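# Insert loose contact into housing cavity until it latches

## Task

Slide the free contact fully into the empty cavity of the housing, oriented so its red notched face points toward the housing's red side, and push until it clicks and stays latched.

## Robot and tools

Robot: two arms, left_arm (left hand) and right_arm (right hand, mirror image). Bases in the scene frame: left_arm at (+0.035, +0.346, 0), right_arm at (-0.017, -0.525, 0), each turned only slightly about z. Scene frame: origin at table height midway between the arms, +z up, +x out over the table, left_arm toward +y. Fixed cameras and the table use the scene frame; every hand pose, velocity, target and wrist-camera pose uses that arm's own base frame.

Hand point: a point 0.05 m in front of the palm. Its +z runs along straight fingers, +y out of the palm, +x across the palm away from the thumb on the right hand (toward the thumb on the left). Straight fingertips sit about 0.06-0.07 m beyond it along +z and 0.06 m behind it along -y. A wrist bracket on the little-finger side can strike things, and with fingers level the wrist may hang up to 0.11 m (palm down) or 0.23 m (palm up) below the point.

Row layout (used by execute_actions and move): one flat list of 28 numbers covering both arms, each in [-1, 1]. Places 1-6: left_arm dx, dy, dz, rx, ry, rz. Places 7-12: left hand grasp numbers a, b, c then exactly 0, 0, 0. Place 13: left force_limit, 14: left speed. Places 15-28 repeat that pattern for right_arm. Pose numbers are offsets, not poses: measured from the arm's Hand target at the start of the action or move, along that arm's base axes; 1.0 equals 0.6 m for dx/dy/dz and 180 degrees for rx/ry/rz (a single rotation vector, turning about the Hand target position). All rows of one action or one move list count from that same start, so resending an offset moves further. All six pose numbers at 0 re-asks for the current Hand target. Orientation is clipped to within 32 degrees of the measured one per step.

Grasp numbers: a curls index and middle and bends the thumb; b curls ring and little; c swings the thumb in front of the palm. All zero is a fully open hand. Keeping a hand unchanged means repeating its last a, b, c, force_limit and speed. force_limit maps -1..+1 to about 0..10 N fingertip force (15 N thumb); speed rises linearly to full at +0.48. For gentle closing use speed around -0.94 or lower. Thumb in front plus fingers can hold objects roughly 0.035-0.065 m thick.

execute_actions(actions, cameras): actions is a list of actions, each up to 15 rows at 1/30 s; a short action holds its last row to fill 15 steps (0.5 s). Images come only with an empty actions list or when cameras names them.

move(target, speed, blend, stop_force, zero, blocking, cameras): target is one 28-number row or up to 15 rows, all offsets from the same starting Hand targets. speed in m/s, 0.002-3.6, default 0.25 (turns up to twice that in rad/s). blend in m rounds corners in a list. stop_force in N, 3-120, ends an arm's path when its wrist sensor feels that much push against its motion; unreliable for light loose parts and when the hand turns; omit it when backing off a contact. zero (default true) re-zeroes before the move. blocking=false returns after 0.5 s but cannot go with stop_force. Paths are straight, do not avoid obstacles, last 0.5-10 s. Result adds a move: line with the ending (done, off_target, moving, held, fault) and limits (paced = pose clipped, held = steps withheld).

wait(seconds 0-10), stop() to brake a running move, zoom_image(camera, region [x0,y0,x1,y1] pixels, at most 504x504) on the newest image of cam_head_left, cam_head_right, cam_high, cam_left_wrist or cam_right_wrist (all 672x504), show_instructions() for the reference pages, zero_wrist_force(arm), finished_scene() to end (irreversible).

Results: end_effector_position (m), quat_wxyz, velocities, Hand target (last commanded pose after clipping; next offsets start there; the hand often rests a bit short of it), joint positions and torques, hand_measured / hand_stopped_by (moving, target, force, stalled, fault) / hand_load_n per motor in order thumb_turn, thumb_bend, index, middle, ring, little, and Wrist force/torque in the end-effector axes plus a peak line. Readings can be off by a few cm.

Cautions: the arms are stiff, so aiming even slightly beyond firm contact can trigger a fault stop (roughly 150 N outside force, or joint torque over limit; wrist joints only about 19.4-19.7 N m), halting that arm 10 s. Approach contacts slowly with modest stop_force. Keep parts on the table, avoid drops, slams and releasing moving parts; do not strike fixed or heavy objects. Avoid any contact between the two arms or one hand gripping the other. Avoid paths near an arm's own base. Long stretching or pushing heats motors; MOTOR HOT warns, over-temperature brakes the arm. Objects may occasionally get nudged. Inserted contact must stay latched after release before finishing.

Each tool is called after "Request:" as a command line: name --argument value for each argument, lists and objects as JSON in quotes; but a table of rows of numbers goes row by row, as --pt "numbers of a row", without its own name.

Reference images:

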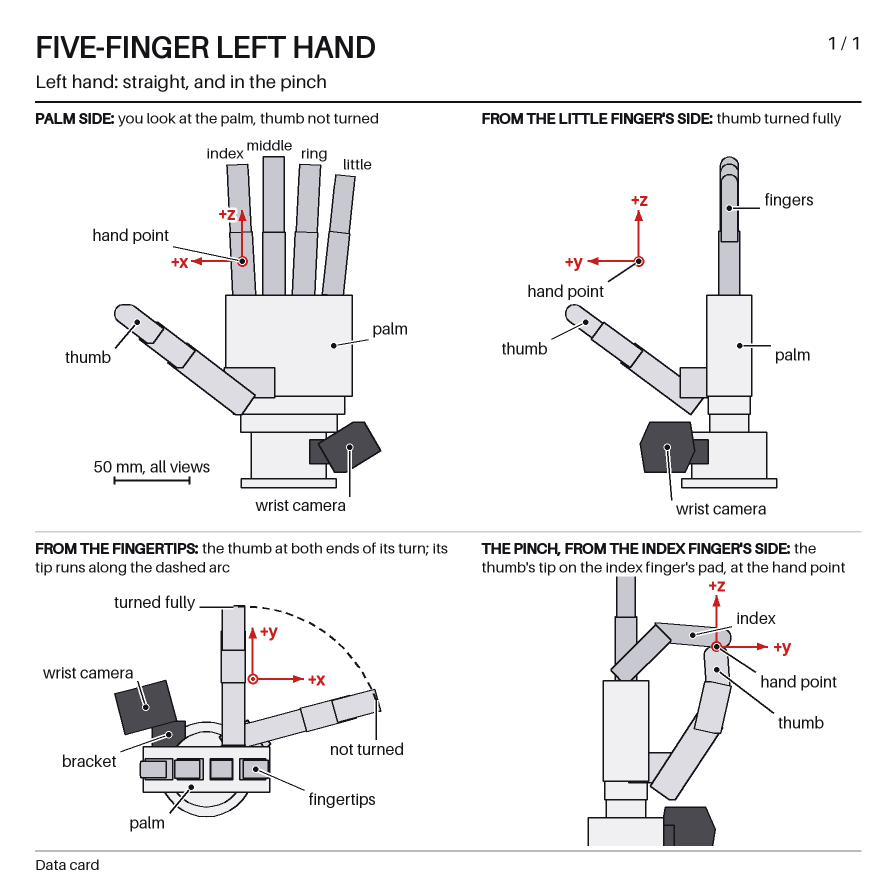

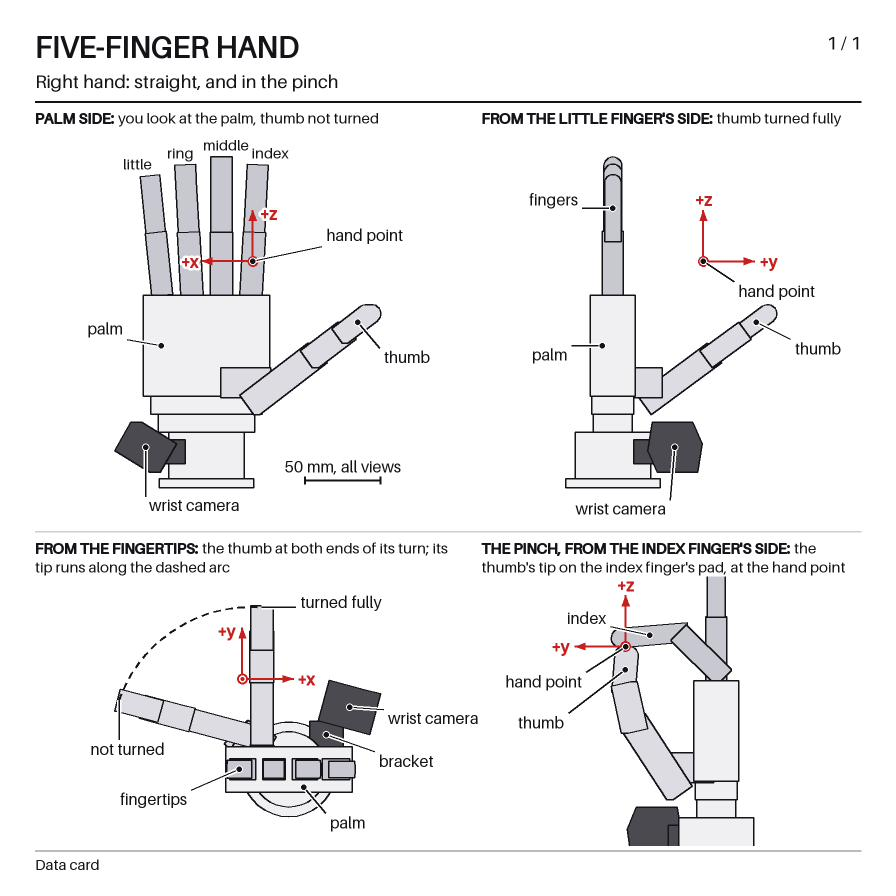

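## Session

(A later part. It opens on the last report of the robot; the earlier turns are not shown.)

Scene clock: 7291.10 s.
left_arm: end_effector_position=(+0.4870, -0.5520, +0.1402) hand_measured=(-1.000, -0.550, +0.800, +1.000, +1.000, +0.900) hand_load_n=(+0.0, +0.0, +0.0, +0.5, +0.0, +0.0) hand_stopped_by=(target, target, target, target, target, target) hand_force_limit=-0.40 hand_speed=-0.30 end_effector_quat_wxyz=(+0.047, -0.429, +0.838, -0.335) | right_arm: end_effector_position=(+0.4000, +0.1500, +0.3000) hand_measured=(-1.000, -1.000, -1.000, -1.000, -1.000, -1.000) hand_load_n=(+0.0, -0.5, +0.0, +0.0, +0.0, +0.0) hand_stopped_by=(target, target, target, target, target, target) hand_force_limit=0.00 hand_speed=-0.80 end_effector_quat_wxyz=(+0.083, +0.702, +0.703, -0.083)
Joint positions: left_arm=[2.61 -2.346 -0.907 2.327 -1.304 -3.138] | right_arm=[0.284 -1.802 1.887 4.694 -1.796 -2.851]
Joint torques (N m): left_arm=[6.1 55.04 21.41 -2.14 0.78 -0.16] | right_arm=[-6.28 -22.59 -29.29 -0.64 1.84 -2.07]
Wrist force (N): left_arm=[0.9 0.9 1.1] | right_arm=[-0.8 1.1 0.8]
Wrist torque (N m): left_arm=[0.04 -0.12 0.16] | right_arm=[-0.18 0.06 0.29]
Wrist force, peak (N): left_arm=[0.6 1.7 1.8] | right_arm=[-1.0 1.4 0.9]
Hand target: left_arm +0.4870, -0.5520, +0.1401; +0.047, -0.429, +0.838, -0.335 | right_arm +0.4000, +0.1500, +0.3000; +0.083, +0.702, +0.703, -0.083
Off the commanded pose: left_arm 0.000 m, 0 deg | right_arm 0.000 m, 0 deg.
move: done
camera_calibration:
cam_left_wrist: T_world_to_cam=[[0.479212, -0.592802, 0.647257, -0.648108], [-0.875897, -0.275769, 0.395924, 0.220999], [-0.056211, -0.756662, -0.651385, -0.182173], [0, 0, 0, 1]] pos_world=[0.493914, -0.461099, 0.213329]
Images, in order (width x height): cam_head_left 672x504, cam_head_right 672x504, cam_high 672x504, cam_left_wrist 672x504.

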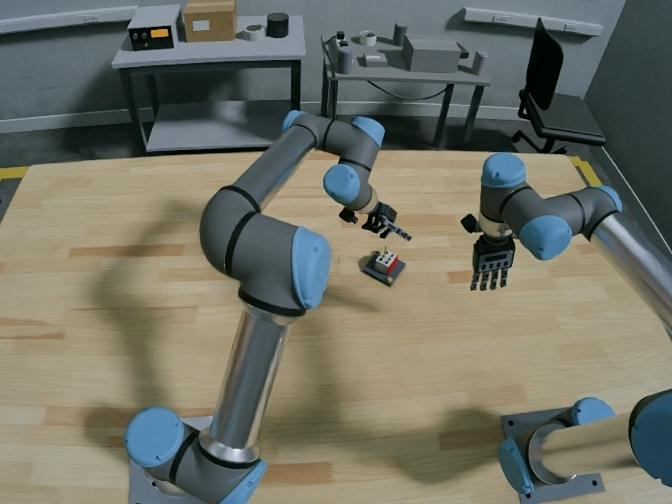

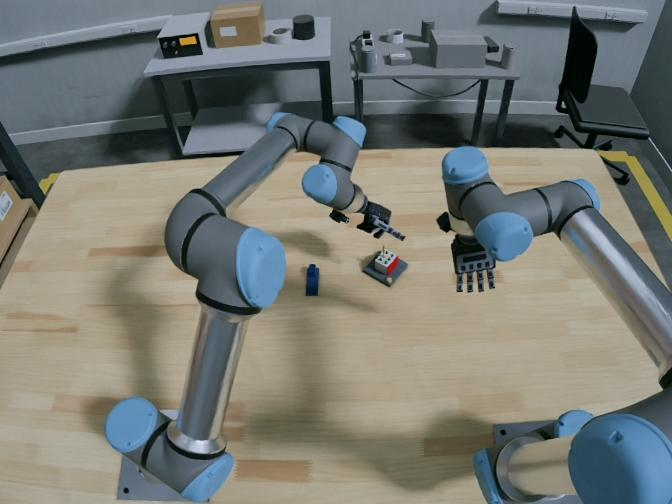

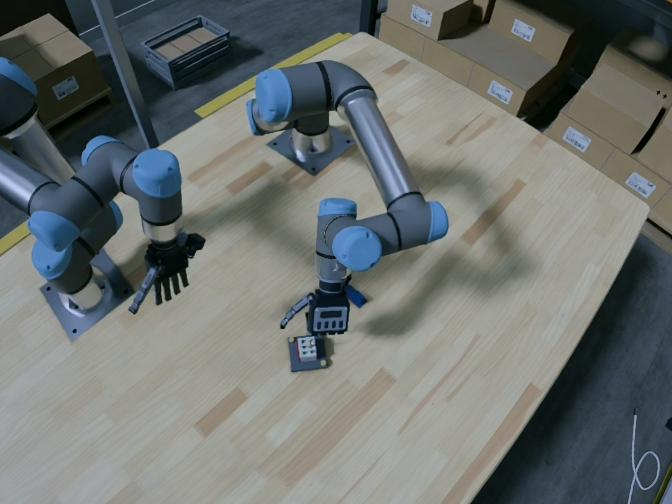

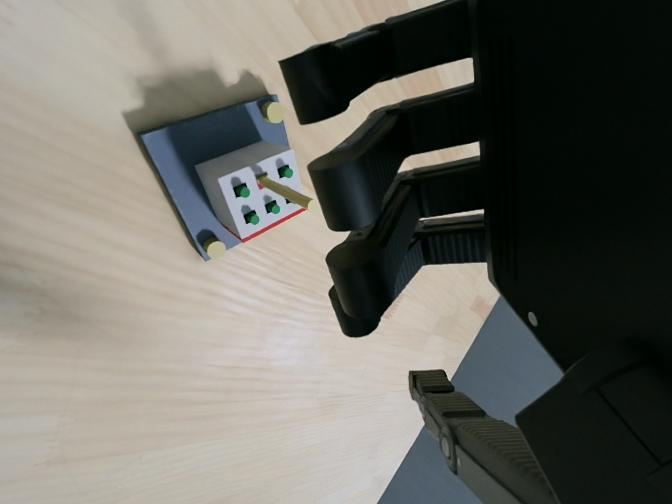

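Request:
move --target '[0.005,0,-0.06,0,0,0,1,1,0,0,0,0,-0.4,-0.3,0,0,0,0,0,0,0,0,0,0,0,0,0,-0.8]' --speed 0.06 --cameras '["cam_head_left","cam_head_right","cam_high","cam_left_wrist"]'

Request:
zoom_image --camera "cam_head_left" --region '[366, 230, 406, 270]'

Request:
zoom_image --camera "cam_head_right" --region '[366, 230, 406, 270]'

Request:
zoom_image --camera "cam_high" --region '[280, 320, 340, 380]'

Request:
zoom_image --camera "cam_left_wrist" --region '[220, 120, 420, 350]'

Scene clock: 7409.13 s.
left_arm: end_effector_position=(+0.4900, -0.5520, +0.1039) hand_measured=(-1.000, -0.550, +0.800, +1.000, +1.000, +0.900) hand_load_n=(+0.0, +0.0, +0.0, +0.0, +0.0, +0.0) hand_stopped_by=(target, target, target, target, target, target) hand_force_limit=-0.40 hand_speed=-0.30 end_effector_quat_wxyz=(+0.047, -0.429, +0.838, -0.335) end_effector_velocity=(+0.000, +0.001, +0.002) end_effector_angular_velocity=(+0.001, +0.000, +0.000) | right_arm: end_effector_position=(+0.4000, +0.1500, +0.3000) hand_measured=(-1.000, -1.000, -1.000, -1.000, -1.000, -1.000) hand_load_n=(+0.0, +0.0, +0.0, +0.0, +0.0, +0.0) hand_stopped_by=(target, target, target, target, target, target) hand_force_limit=0.00 hand_speed=-0.80 end_effector_quat_wxyz=(+0.083, +0.702, +0.703, -0.083)
Joint positions: left_arm=[2.612 -2.368 -0.961 2.403 -1.302 -3.136] | right_arm=[0.284 -1.802 1.887 4.694 -1.796 -2.851]
Joint velocities: left_arm=[0.001 0.001 0.004 -0.005 0 0.001] | right_arm=[within noise]
Joint torques (N m): left_arm=[4.83 70.06 36.9 -4.21 2.23 0.74] | right_arm=[-6.34 -22.28 -29.76 -0.54 1.83 -2.09]
Wrist force (N): left_arm=[1.1 0.8 1.3] | right_arm=[-0.7 1.2 0.8]
Wrist torque (N m): left_arm=[0.02 -0.15 0.17] | right_arm=[-0.15 0.04 0.30]
Wrist force, peak (N): left_arm=[1.0 1.1 1.4] | right_arm=[-1.0 1.5 1.0]
Hand target: left_arm +0.4900, -0.5520, +0.1041; +0.047, -0.429, +0.838, -0.335 | right_arm +0.4000, +0.1500, +0.3000; +0.083, +0.702, +0.703, -0.083
Off the commanded pose: left_arm 0.000 m, 0 deg | right_arm 0.000 m, 0 deg.
move: done
camera_calibration:
cam_left_wrist: T_world_to_cam=[[0.479355, -0.592919, 0.647044, -0.626079], [-0.875806, -0.275793, 0.396109, 0.237937], [-0.0564104, -0.756562, -0.651485, -0.205411], [0, 0, 0, 1]] pos_world=[0.496914, -0.460998, 0.177029]
Images, in order (width x height): cam_head_left 672x504, cam_head_right 672x504, cam_high 672x504, cam_left_wrist 672x504.

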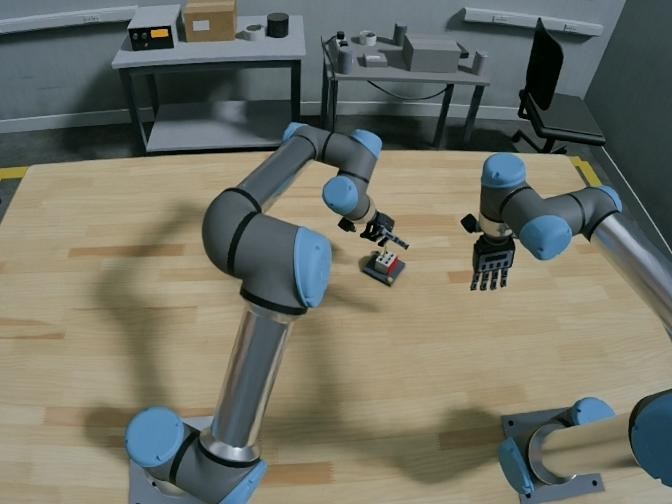

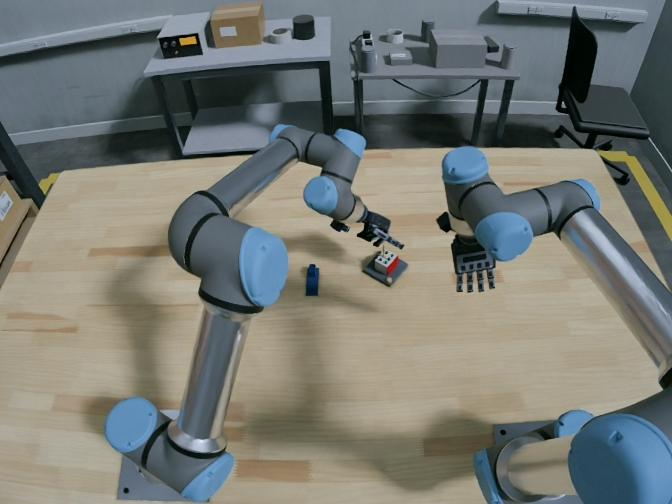

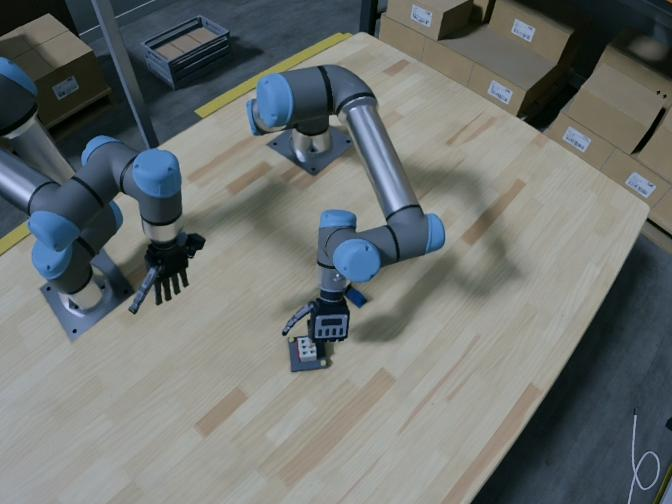

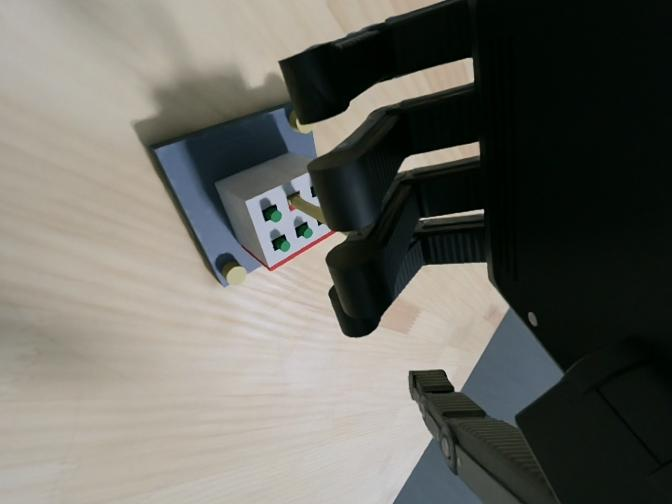

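Scaled by 12.600.

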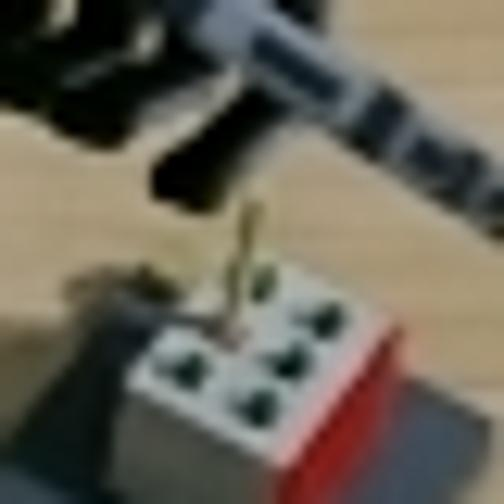

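Scaled by 12.600.

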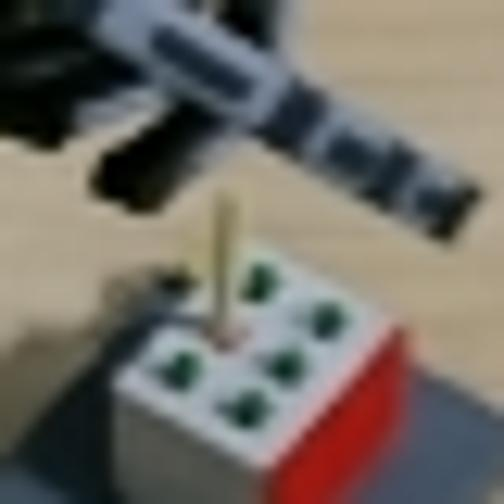

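Scaled by 8.400.

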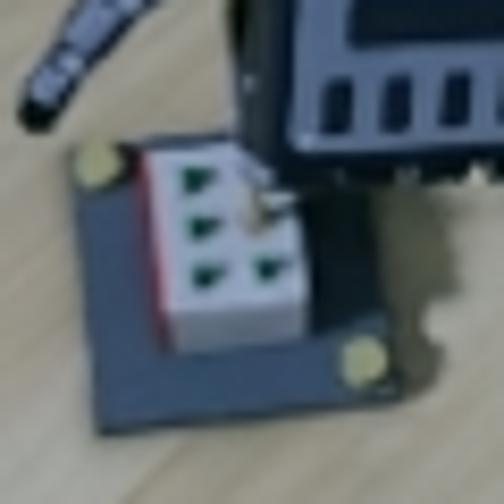

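Scaled by 2.191.

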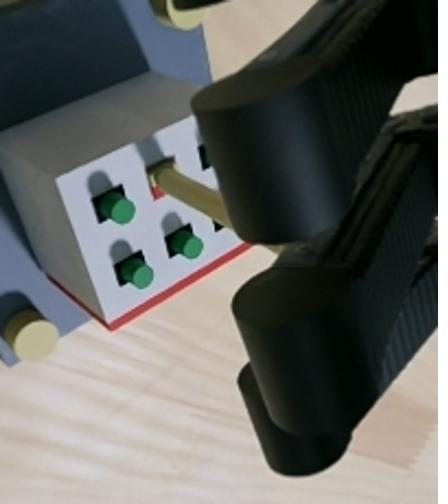

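Request:
move --target '[0,0,-0.06,0,0,0,1,1,0,0,0,0,-0.4,-0.3,0,0,0,0,0,0,0,0,0,0,0,0,0,-0.8]' --speed 0.012 --stop_force 6 --cameras '["cam_head_left","cam_head_right","cam_high","cam_left_wrist"]'

Request:
zoom_image --camera "cam_head_left" --region '[366, 230, 406, 270]'

Request:
zoom_image --camera "cam_head_right" --region '[366, 230, 406, 270]'

Request:
zoom_image --camera "cam_left_wrist" --region '[220, 120, 420, 350]'

Scene clock: 7439.40 s.
left_arm: end_effector_position=(+0.4900, -0.5520, +0.0874) hand_measured=(-1.000, -0.550, +0.800, +1.000, +1.000, +0.900) hand_load_n=(+0.0, +0.0, -1.0, +0.0, +0.5, +0.0) hand_stopped_by=(target, target, target, target, target, target) hand_force_limit=-0.40 hand_speed=-0.30 end_effector_quat_wxyz=(+0.047, -0.429, +0.838, -0.335) | right_arm: end_effector_position=(+0.4000, +0.1500, +0.3000) hand_measured=(-1.000, -1.000, -1.000, -1.000, -1.000, -1.000) hand_load_n=(+0.0, +0.0, +0.0, +0.0, +0.0, +0.0) hand_stopped_by=(target, target, target, target, target, target) hand_force_limit=0.00 hand_speed=-0.80 end_effector_quat_wxyz=(+0.083, +0.702, +0.703, -0.083)
Joint positions: left_arm=[2.612 -2.378 -0.987 2.438 -1.302 -3.136] | right_arm=[0.284 -1.802 1.887 4.694 -1.796 -2.851]
Joint torques (N m): left_arm=[-4.03 68.3 34.39 -4.1 -1.39 -0.89] | right_arm=[-6.2 -22.8 -29.9 -0.61 1.72 -2.01]
Wrist force (N): left_arm=[0.4 -1.4 -1.3] | right_arm=[-0.5 1.4 1.0]
Wrist torque (N m): left_arm=[0.02 -0.13 0.17] | right_arm=[-0.13 0.01 0.32]
Wrist force, peak (N): left_arm=[1.1 -4.8 -5.5] | right_arm=[-0.9 1.4 1.0]
Hand target: left_arm +0.4900, -0.5520, +0.0874; +0.047, -0.429, +0.838, -0.335 (not the last commanded pose) | right_arm +0.4000, +0.1500, +0.3000; +0.083, +0.702, +0.703, -0.083
Off the commanded pose: left_arm 0.019 m, 0 deg | right_arm 0.000 m, 0 deg.
move: contact (left_arm)
camera_calibration:
cam_left_wrist: T_world_to_cam=[[0.479263, -0.592865, 0.647161, -0.615351], [-0.875863, -0.275762, 0.396005, 0.244532], [-0.0563147, -0.756615, -0.651431, -0.216241], [0, 0, 0, 1]] pos_world=[0.496914, -0.460999, 0.160529]
Images, in order (width x height): cam_head_left 672x504, cam_head_right 672x504, cam_high 672x504, cam_left_wrist 672x504.

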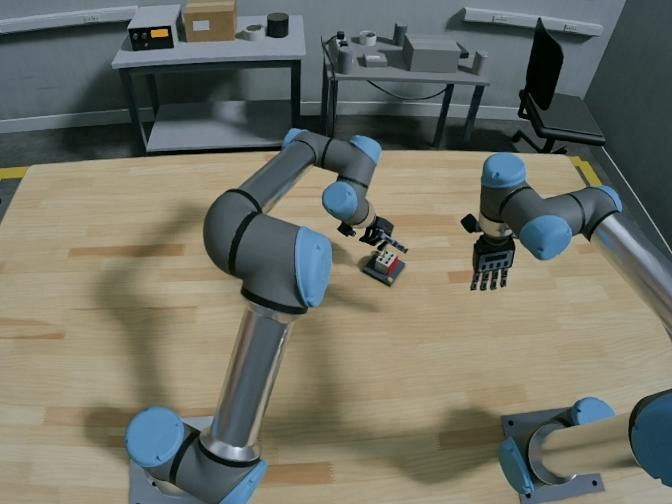

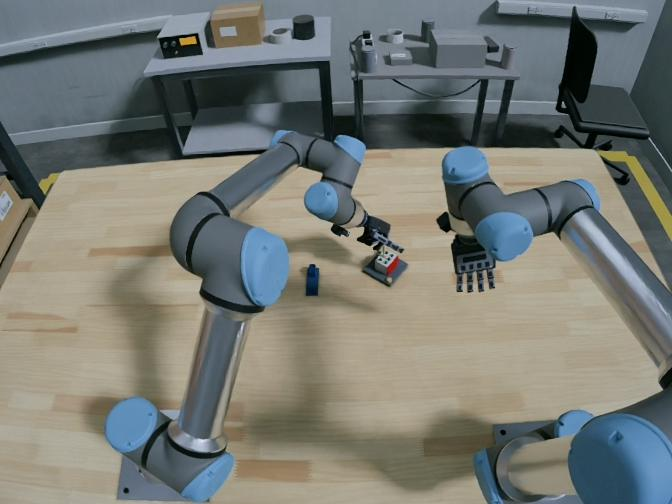

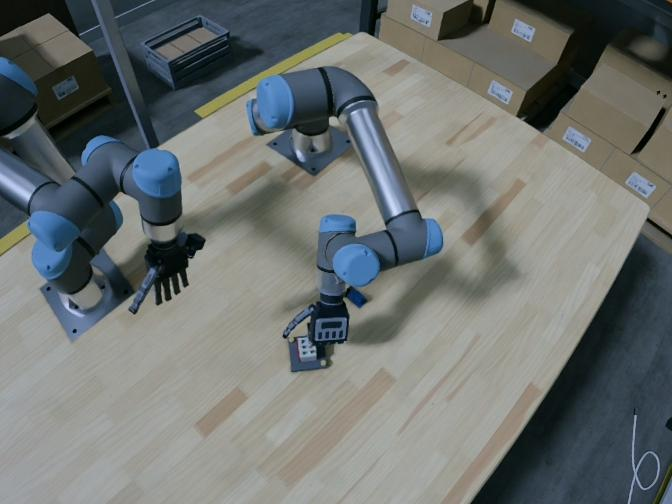

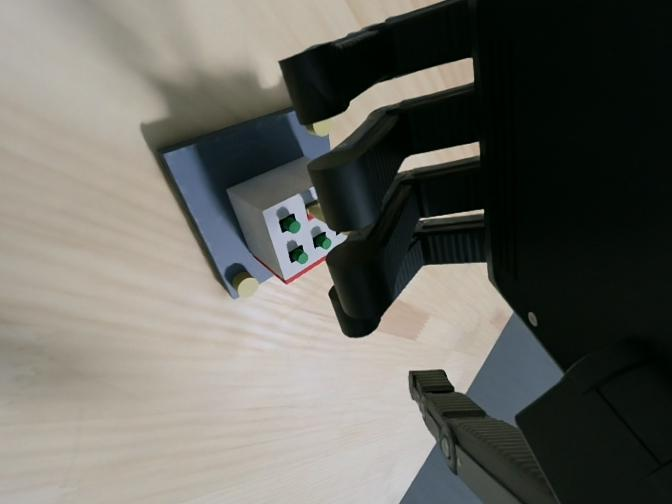

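Scaled by 12.600.

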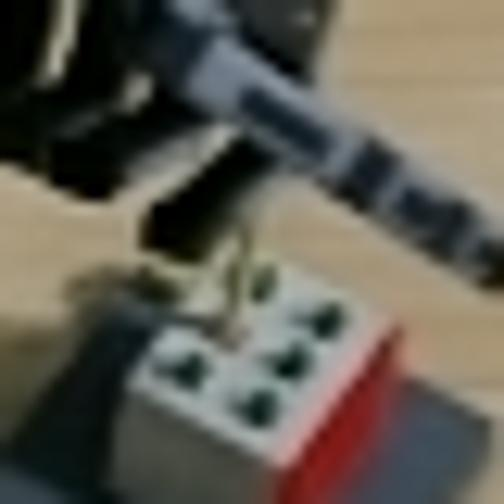

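Scaled by 12.600.

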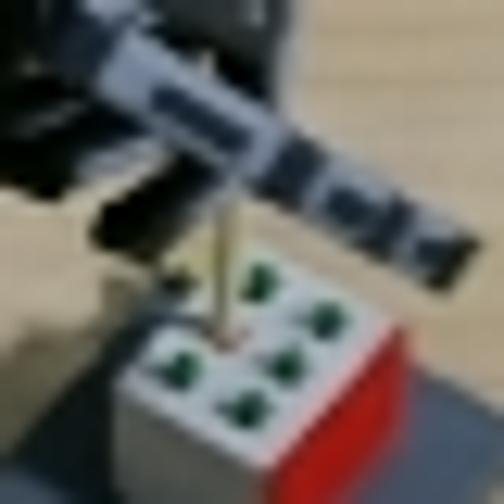

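Scaled by 2.191.

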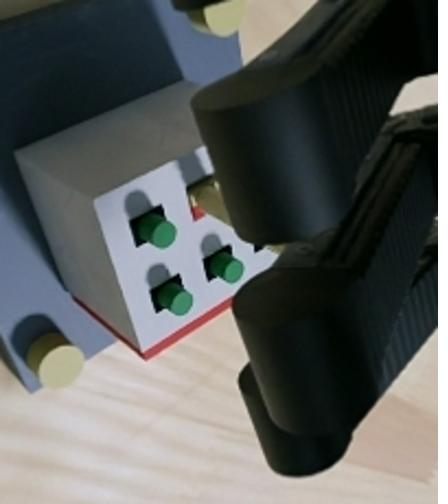

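Request:
move --target '[0,0,-0.0133,0,0,0,1,1,0,0,0,0,-0.4,-0.3,0,0,0,0,0,0,0,0,0,0,0,0,0,-0.8]' --speed 0.005 --stop_force 15 --cameras '["cam_head_left","cam_head_right","cam_left_wrist"]'

Request:
zoom_image --camera "cam_head_right" --region '[366, 230, 406, 270]'

Request:
zoom_image --camera "cam_left_wrist" --region '[220, 120, 420, 350]'

Scene clock: 7454.63 s.
left_arm: end_effector_position=(+0.4900, -0.5520, +0.0849) hand_measured=(-1.000, -0.550, +0.800, +1.000, +1.000, +0.900) hand_load_n=(+0.0, +0.0, -6.0, +0.0, +0.0, +0.0) hand_stopped_by=(target, target, target, target, target, target) hand_force_limit=-0.40 hand_speed=-0.30 end_effector_quat_wxyz=(+0.047, -0.429, +0.838, -0.335) | right_arm: end_effector_position=(+0.4000, +0.1500, +0.3000) hand_measured=(-1.000, -1.000, -1.000, -1.000, -1.000, -1.000) hand_load_n=(+0.0, +0.0, +0.0, +0.0, +0.0, +0.0) hand_stopped_by=(target, target, target, target, target, target) hand_force_limit=0.00 hand_speed=-0.80 end_effector_quat_wxyz=(+0.083, +0.702, +0.703, -0.083)
Joint positions: left_arm=[2.612 -2.379 -0.99 2.444 -1.302 -3.136] | right_arm=[0.284 -1.802 1.887 4.694 -1.796 -2.851]
Joint torques (N m): left_arm=[-4.67 59.25 27.92 -5.06 -1.33 -0.83] | right_arm=[-5.79 -22.57 -29.64 -0.62 1.68 -2.22]
Wrist force (N): left_arm=[-0.5 -11.4 -11.8] | right_arm=[-1.0 1.3 0.7]
Wrist torque (N m): left_arm=[0.04 -0.14 0.20] | right_arm=[-0.13 0.09 0.28]
Wrist force, peak (N): left_arm=[-0.2 -14.0 -14.0] | right_arm=[-0.8 1.4 1.1]
Hand target: left_arm +0.4900, -0.5520, +0.0849; +0.047, -0.429, +0.838, -0.335 (not the last commanded pose) | right_arm +0.4000, +0.1500, +0.3000; +0.083, +0.702, +0.703, -0.083
Off the commanded pose: left_arm 0.005 m, 0 deg | right_arm 0.000 m, 0 deg.
move: contact (left_arm)
camera_calibration:
cam_left_wrist: T_world_to_cam=[[0.479212, -0.592802, 0.647257, -0.613693], [-0.875897, -0.275769, 0.395924, 0.245549], [-0.056211, -0.756662, -0.651385, -0.21795], [0, 0, 0, 1]] pos_world=[0.496914, -0.460999, 0.158029]
Images, in order (width x height): cam_head_left 672x504, cam_head_right 672x504, cam_left_wrist 672x504.

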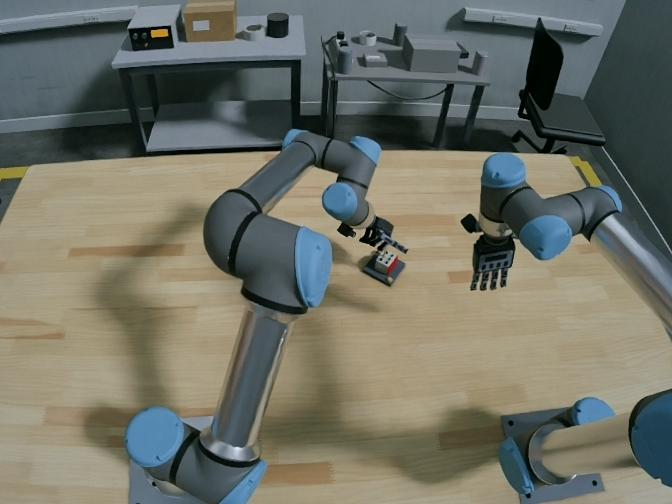

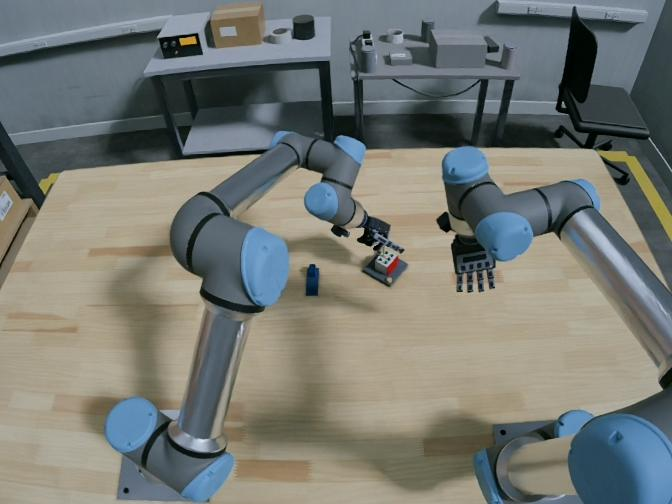

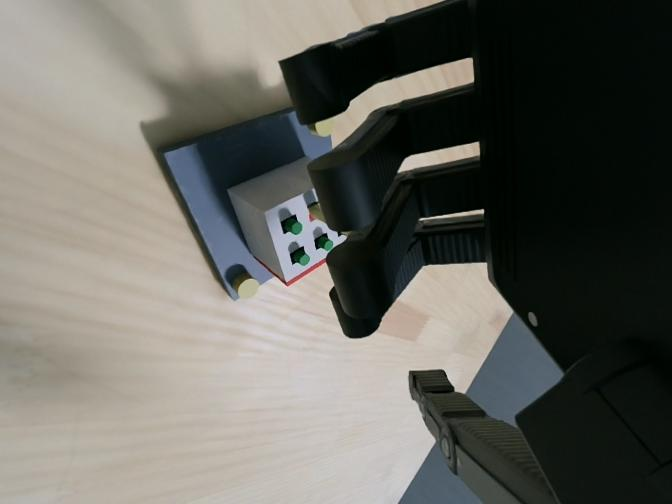

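Scaled by 12.600.

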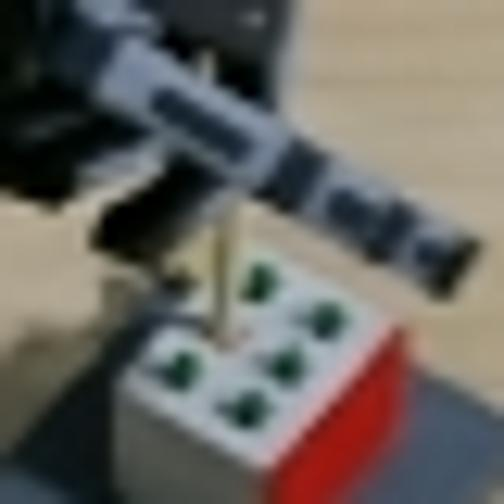

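Scaled by 2.191.

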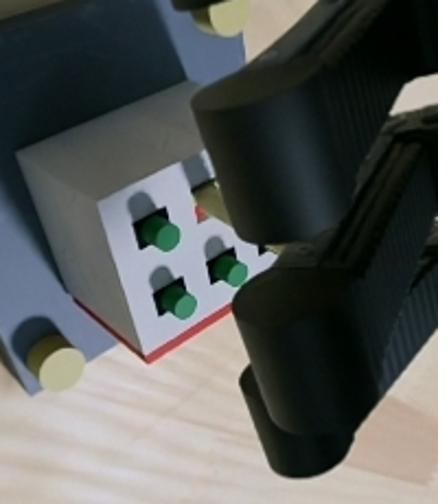

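Request:
move --target '[0,0,-0.0133,0,0,0,1,1,0,0,0,0,-0.4,-0.3,0,0,0,0,0,0,0,0,0,0,0,0,0,-0.8]' --speed 0.005 --stop_force 11 --cameras '["cam_head_left","cam_head_right","cam_left_wrist"]'

Request:
zoom_image --camera "cam_head_right" --region '[366, 230, 406, 270]'

Request:
zoom_image --camera "cam_left_wrist" --region '[220, 120, 420, 350]'

Scene clock: 7490.00 s.
left_arm: end_effector_position=(+0.4900, -0.5520, +0.0769) hand_measured=(-1.000, -0.550, +0.800, +1.000, +1.000, +0.900) hand_load_n=(+0.0, +0.0, -3.0, +0.0, +0.0, +0.0) hand_stopped_by=(target, target, target, target, target, target) hand_force_limit=-0.40 hand_speed=-0.30 end_effector_quat_wxyz=(+0.047, -0.429, +0.838, -0.335) | right_arm: end_effector_position=(+0.4000, +0.1500, +0.3000) hand_measured=(-1.000, -1.000, -1.000, -1.000, -1.000, -1.000) hand_load_n=(+0.0, +0.0, +0.0, +0.0, +0.5, +0.0) hand_stopped_by=(target, target, target, target, target, target) hand_force_limit=0.00 hand_speed=-0.80 end_effector_quat_wxyz=(+0.083, +0.702, +0.703, -0.083)
Joint positions: left_arm=[2.612 -2.384 -1.002 2.46 -1.302 -3.136] | right_arm=[0.284 -1.802 1.887 4.694 -1.796 -2.851]
Joint torques (N m): left_arm=[-4.51 59.93 27.21 -3.84 -0.92 -0.54] | right_arm=[-5.96 -22.06 -29.9 -0.72 1.74 -2.04]
Wrist force (N): left_arm=[-0.6 -5.1 -5.1] | right_arm=[-0.6 1.3 0.8]
Wrist torque (N m): left_arm=[0.03 -0.13 0.17] | right_arm=[-0.15 0.03 0.30]
Wrist force, peak (N): left_arm=[0.1 -12.7 -13.8] | right_arm=[-0.8 1.5 0.9]
Hand target: left_arm +0.4900, -0.5520, +0.0769; +0.047, -0.429, +0.838, -0.335 | right_arm +0.4000, +0.1500, +0.3000; +0.083, +0.702, +0.703, -0.083
Off the commanded pose: left_arm 0.000 m, 0 deg | right_arm 0.000 m, 0 deg.
move: done
camera_calibration:
cam_left_wrist: T_world_to_cam=[[0.479212, -0.592802, 0.647257, -0.608515], [-0.875897, -0.275769, 0.395924, 0.248716], [-0.056211, -0.756662, -0.651385, -0.223162], [0, 0, 0, 1]] pos_world=[0.496914, -0.460999, 0.150029]
Images, in order (width x height): cam_head_left 672x504, cam_head_right 672x504, cam_left_wrist 672x504.

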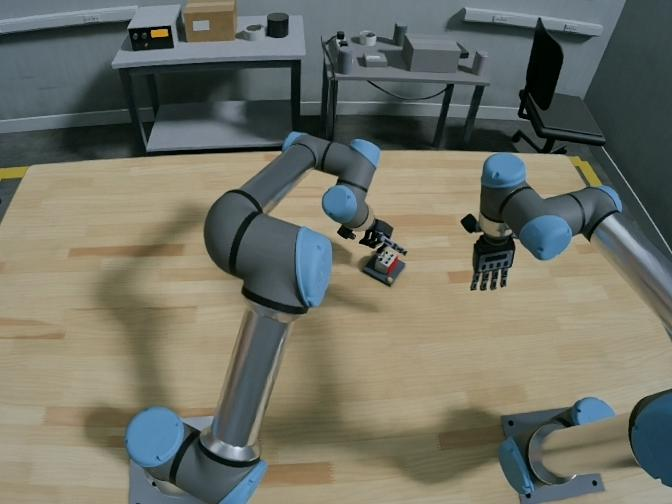

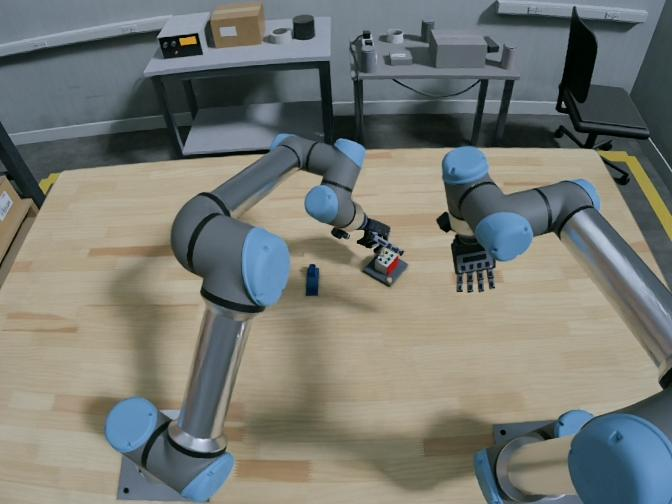

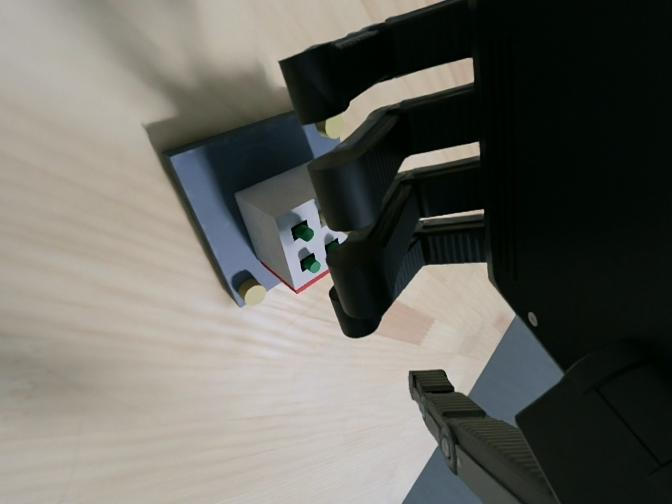

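Scaled by 12.600.

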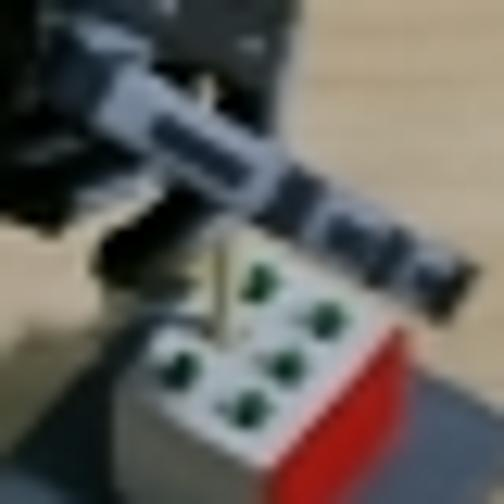

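Scaled by 2.191.

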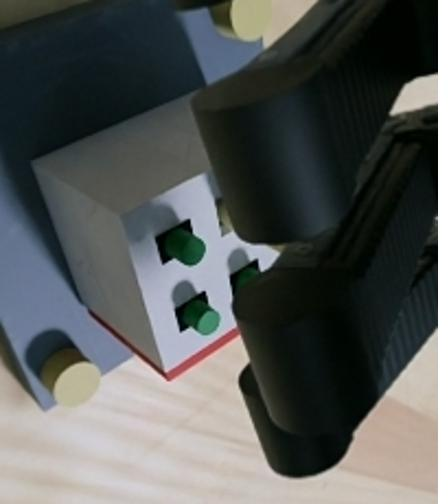

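Request:
move --target '[0,0,-0.0133,0,0,0,1,1,0,0,0,0,-0.4,-0.3,0,0,0,0,0,0,0,0,0,0,0,0,0,-0.8]' --speed 0.005 --stop_force 18 --cameras '["cam_head_left","cam_head_right","cam_left_wrist"]'

Request:
zoom_image --camera "cam_head_right" --region '[366, 230, 406, 270]'

Request:
zoom_image --camera "cam_head_left" --region '[366, 230, 406, 270]'

Request:
zoom_image --camera "cam_left_wrist" --region '[220, 120, 420, 350]'

Scene clock: 7505.70 s.
left_arm: end_effector_position=(+0.4901, -0.5521, +0.0725) hand_measured=(-1.000, -0.550, +0.800, +1.000, +1.000, +0.900) hand_load_n=(+0.0, +0.0, -9.5, +0.0, +0.0, +0.0) hand_stopped_by=(target, target, target, target, target, target) hand_force_limit=-0.40 hand_speed=-0.30 end_effector_quat_wxyz=(+0.047, -0.429, +0.838, -0.336) | right_arm: end_effector_position=(+0.4000, +0.1500, +0.3000) hand_measured=(-1.000, -1.000, -1.000, -1.000, -1.000, -1.000) hand_load_n=(+0.0, +0.0, +0.0, +0.0, +0.0, +0.0) hand_stopped_by=(target, target, target, target, target, target) hand_force_limit=0.00 hand_speed=-0.80 end_effector_quat_wxyz=(+0.083, +0.702, +0.703, -0.083)
Joint positions: left_arm=[2.612 -2.387 -1.008 2.47 -1.302 -3.136] | right_arm=[0.284 -1.802 1.887 4.694 -1.796 -2.851]
Joint torques (N m): left_arm=[-4.5 53.67 24.62 -5.29 -0.06 -0.34] | right_arm=[-5.64 -22.52 -29.86 -0.68 1.77 -2.05]
Wrist force (N): left_arm=[0.5 -16.7 -18.0] | right_arm=[-0.8 1.2 0.9]
Wrist torque (N m): left_arm=[0.03 -0.14 0.25] | right_arm=[-0.16 0.05 0.29]
Wrist force, peak (N): left_arm=[1.2 -19.0 -20.6] | right_arm=[-0.8 1.5 1.1]
Hand target: left_arm +0.4901, -0.5521, +0.0725; +0.047, -0.429, +0.838, -0.336 (not the last commanded pose) | right_arm +0.4000, +0.1500, +0.3000; +0.083, +0.702, +0.703, -0.083
Off the commanded pose: left_arm 0.004 m, 0 deg | right_arm 0.000 m, 0 deg.
move: contact (left_arm)
camera_calibration:
cam_left_wrist: T_world_to_cam=[[0.479014, -0.592737, 0.647463, -0.605552], [-0.876012, -0.275643, 0.395757, 0.250725], [-0.0561113, -0.756758, -0.651282, -0.226196], [0, 0, 0, 1]] pos_world=[0.497014, -0.460999, 0.145529]
Images, in order (width x height): cam_head_left 672x504, cam_head_right 672x504, cam_left_wrist 672x504.

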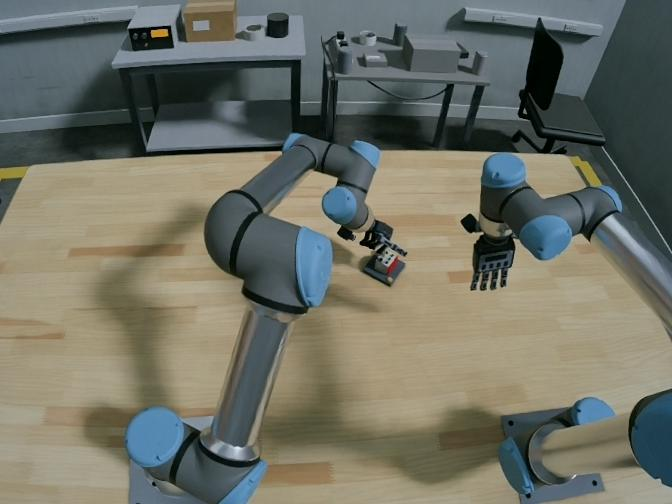

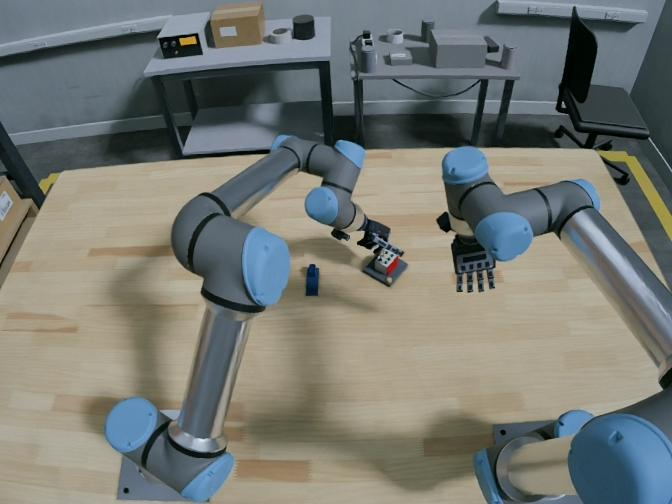

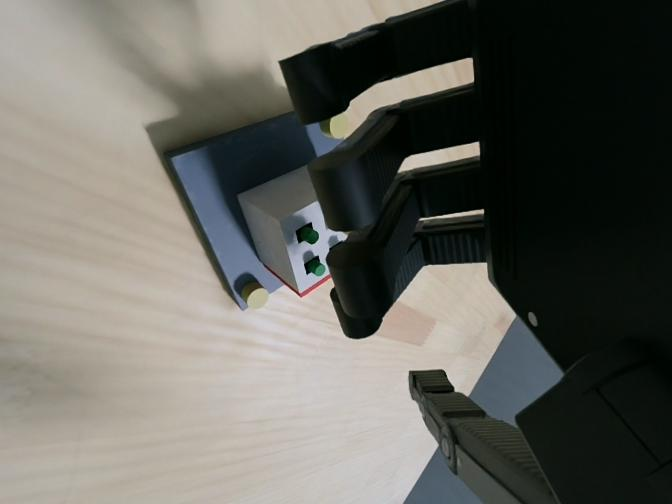

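Scaled by 12.600.

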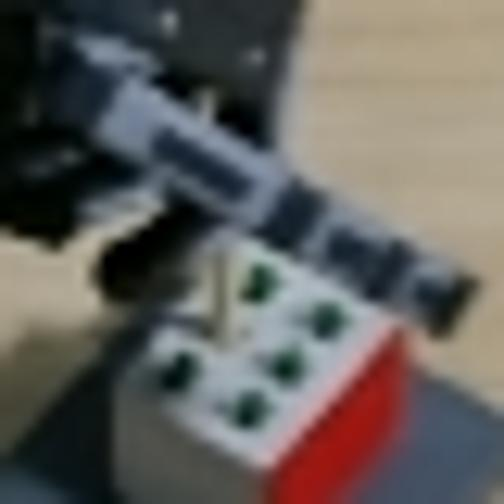

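Scaled by 12.600.

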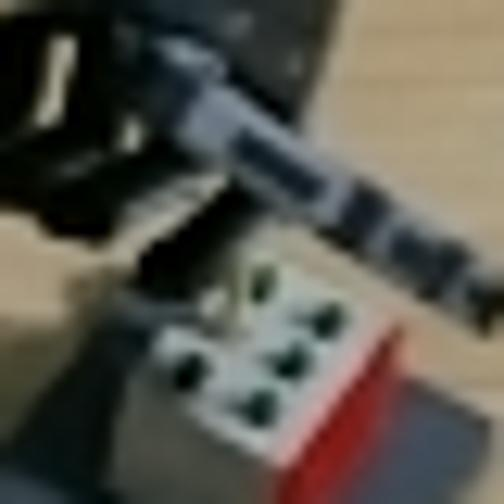

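Scaled by 2.191.

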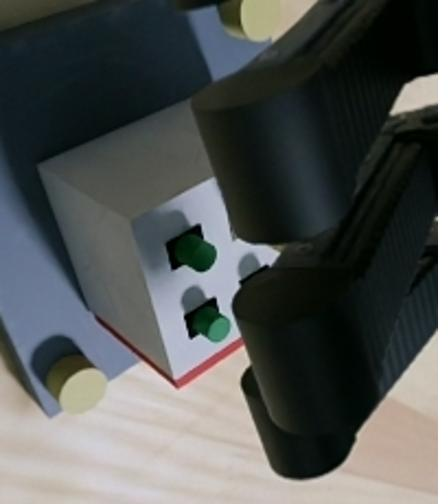

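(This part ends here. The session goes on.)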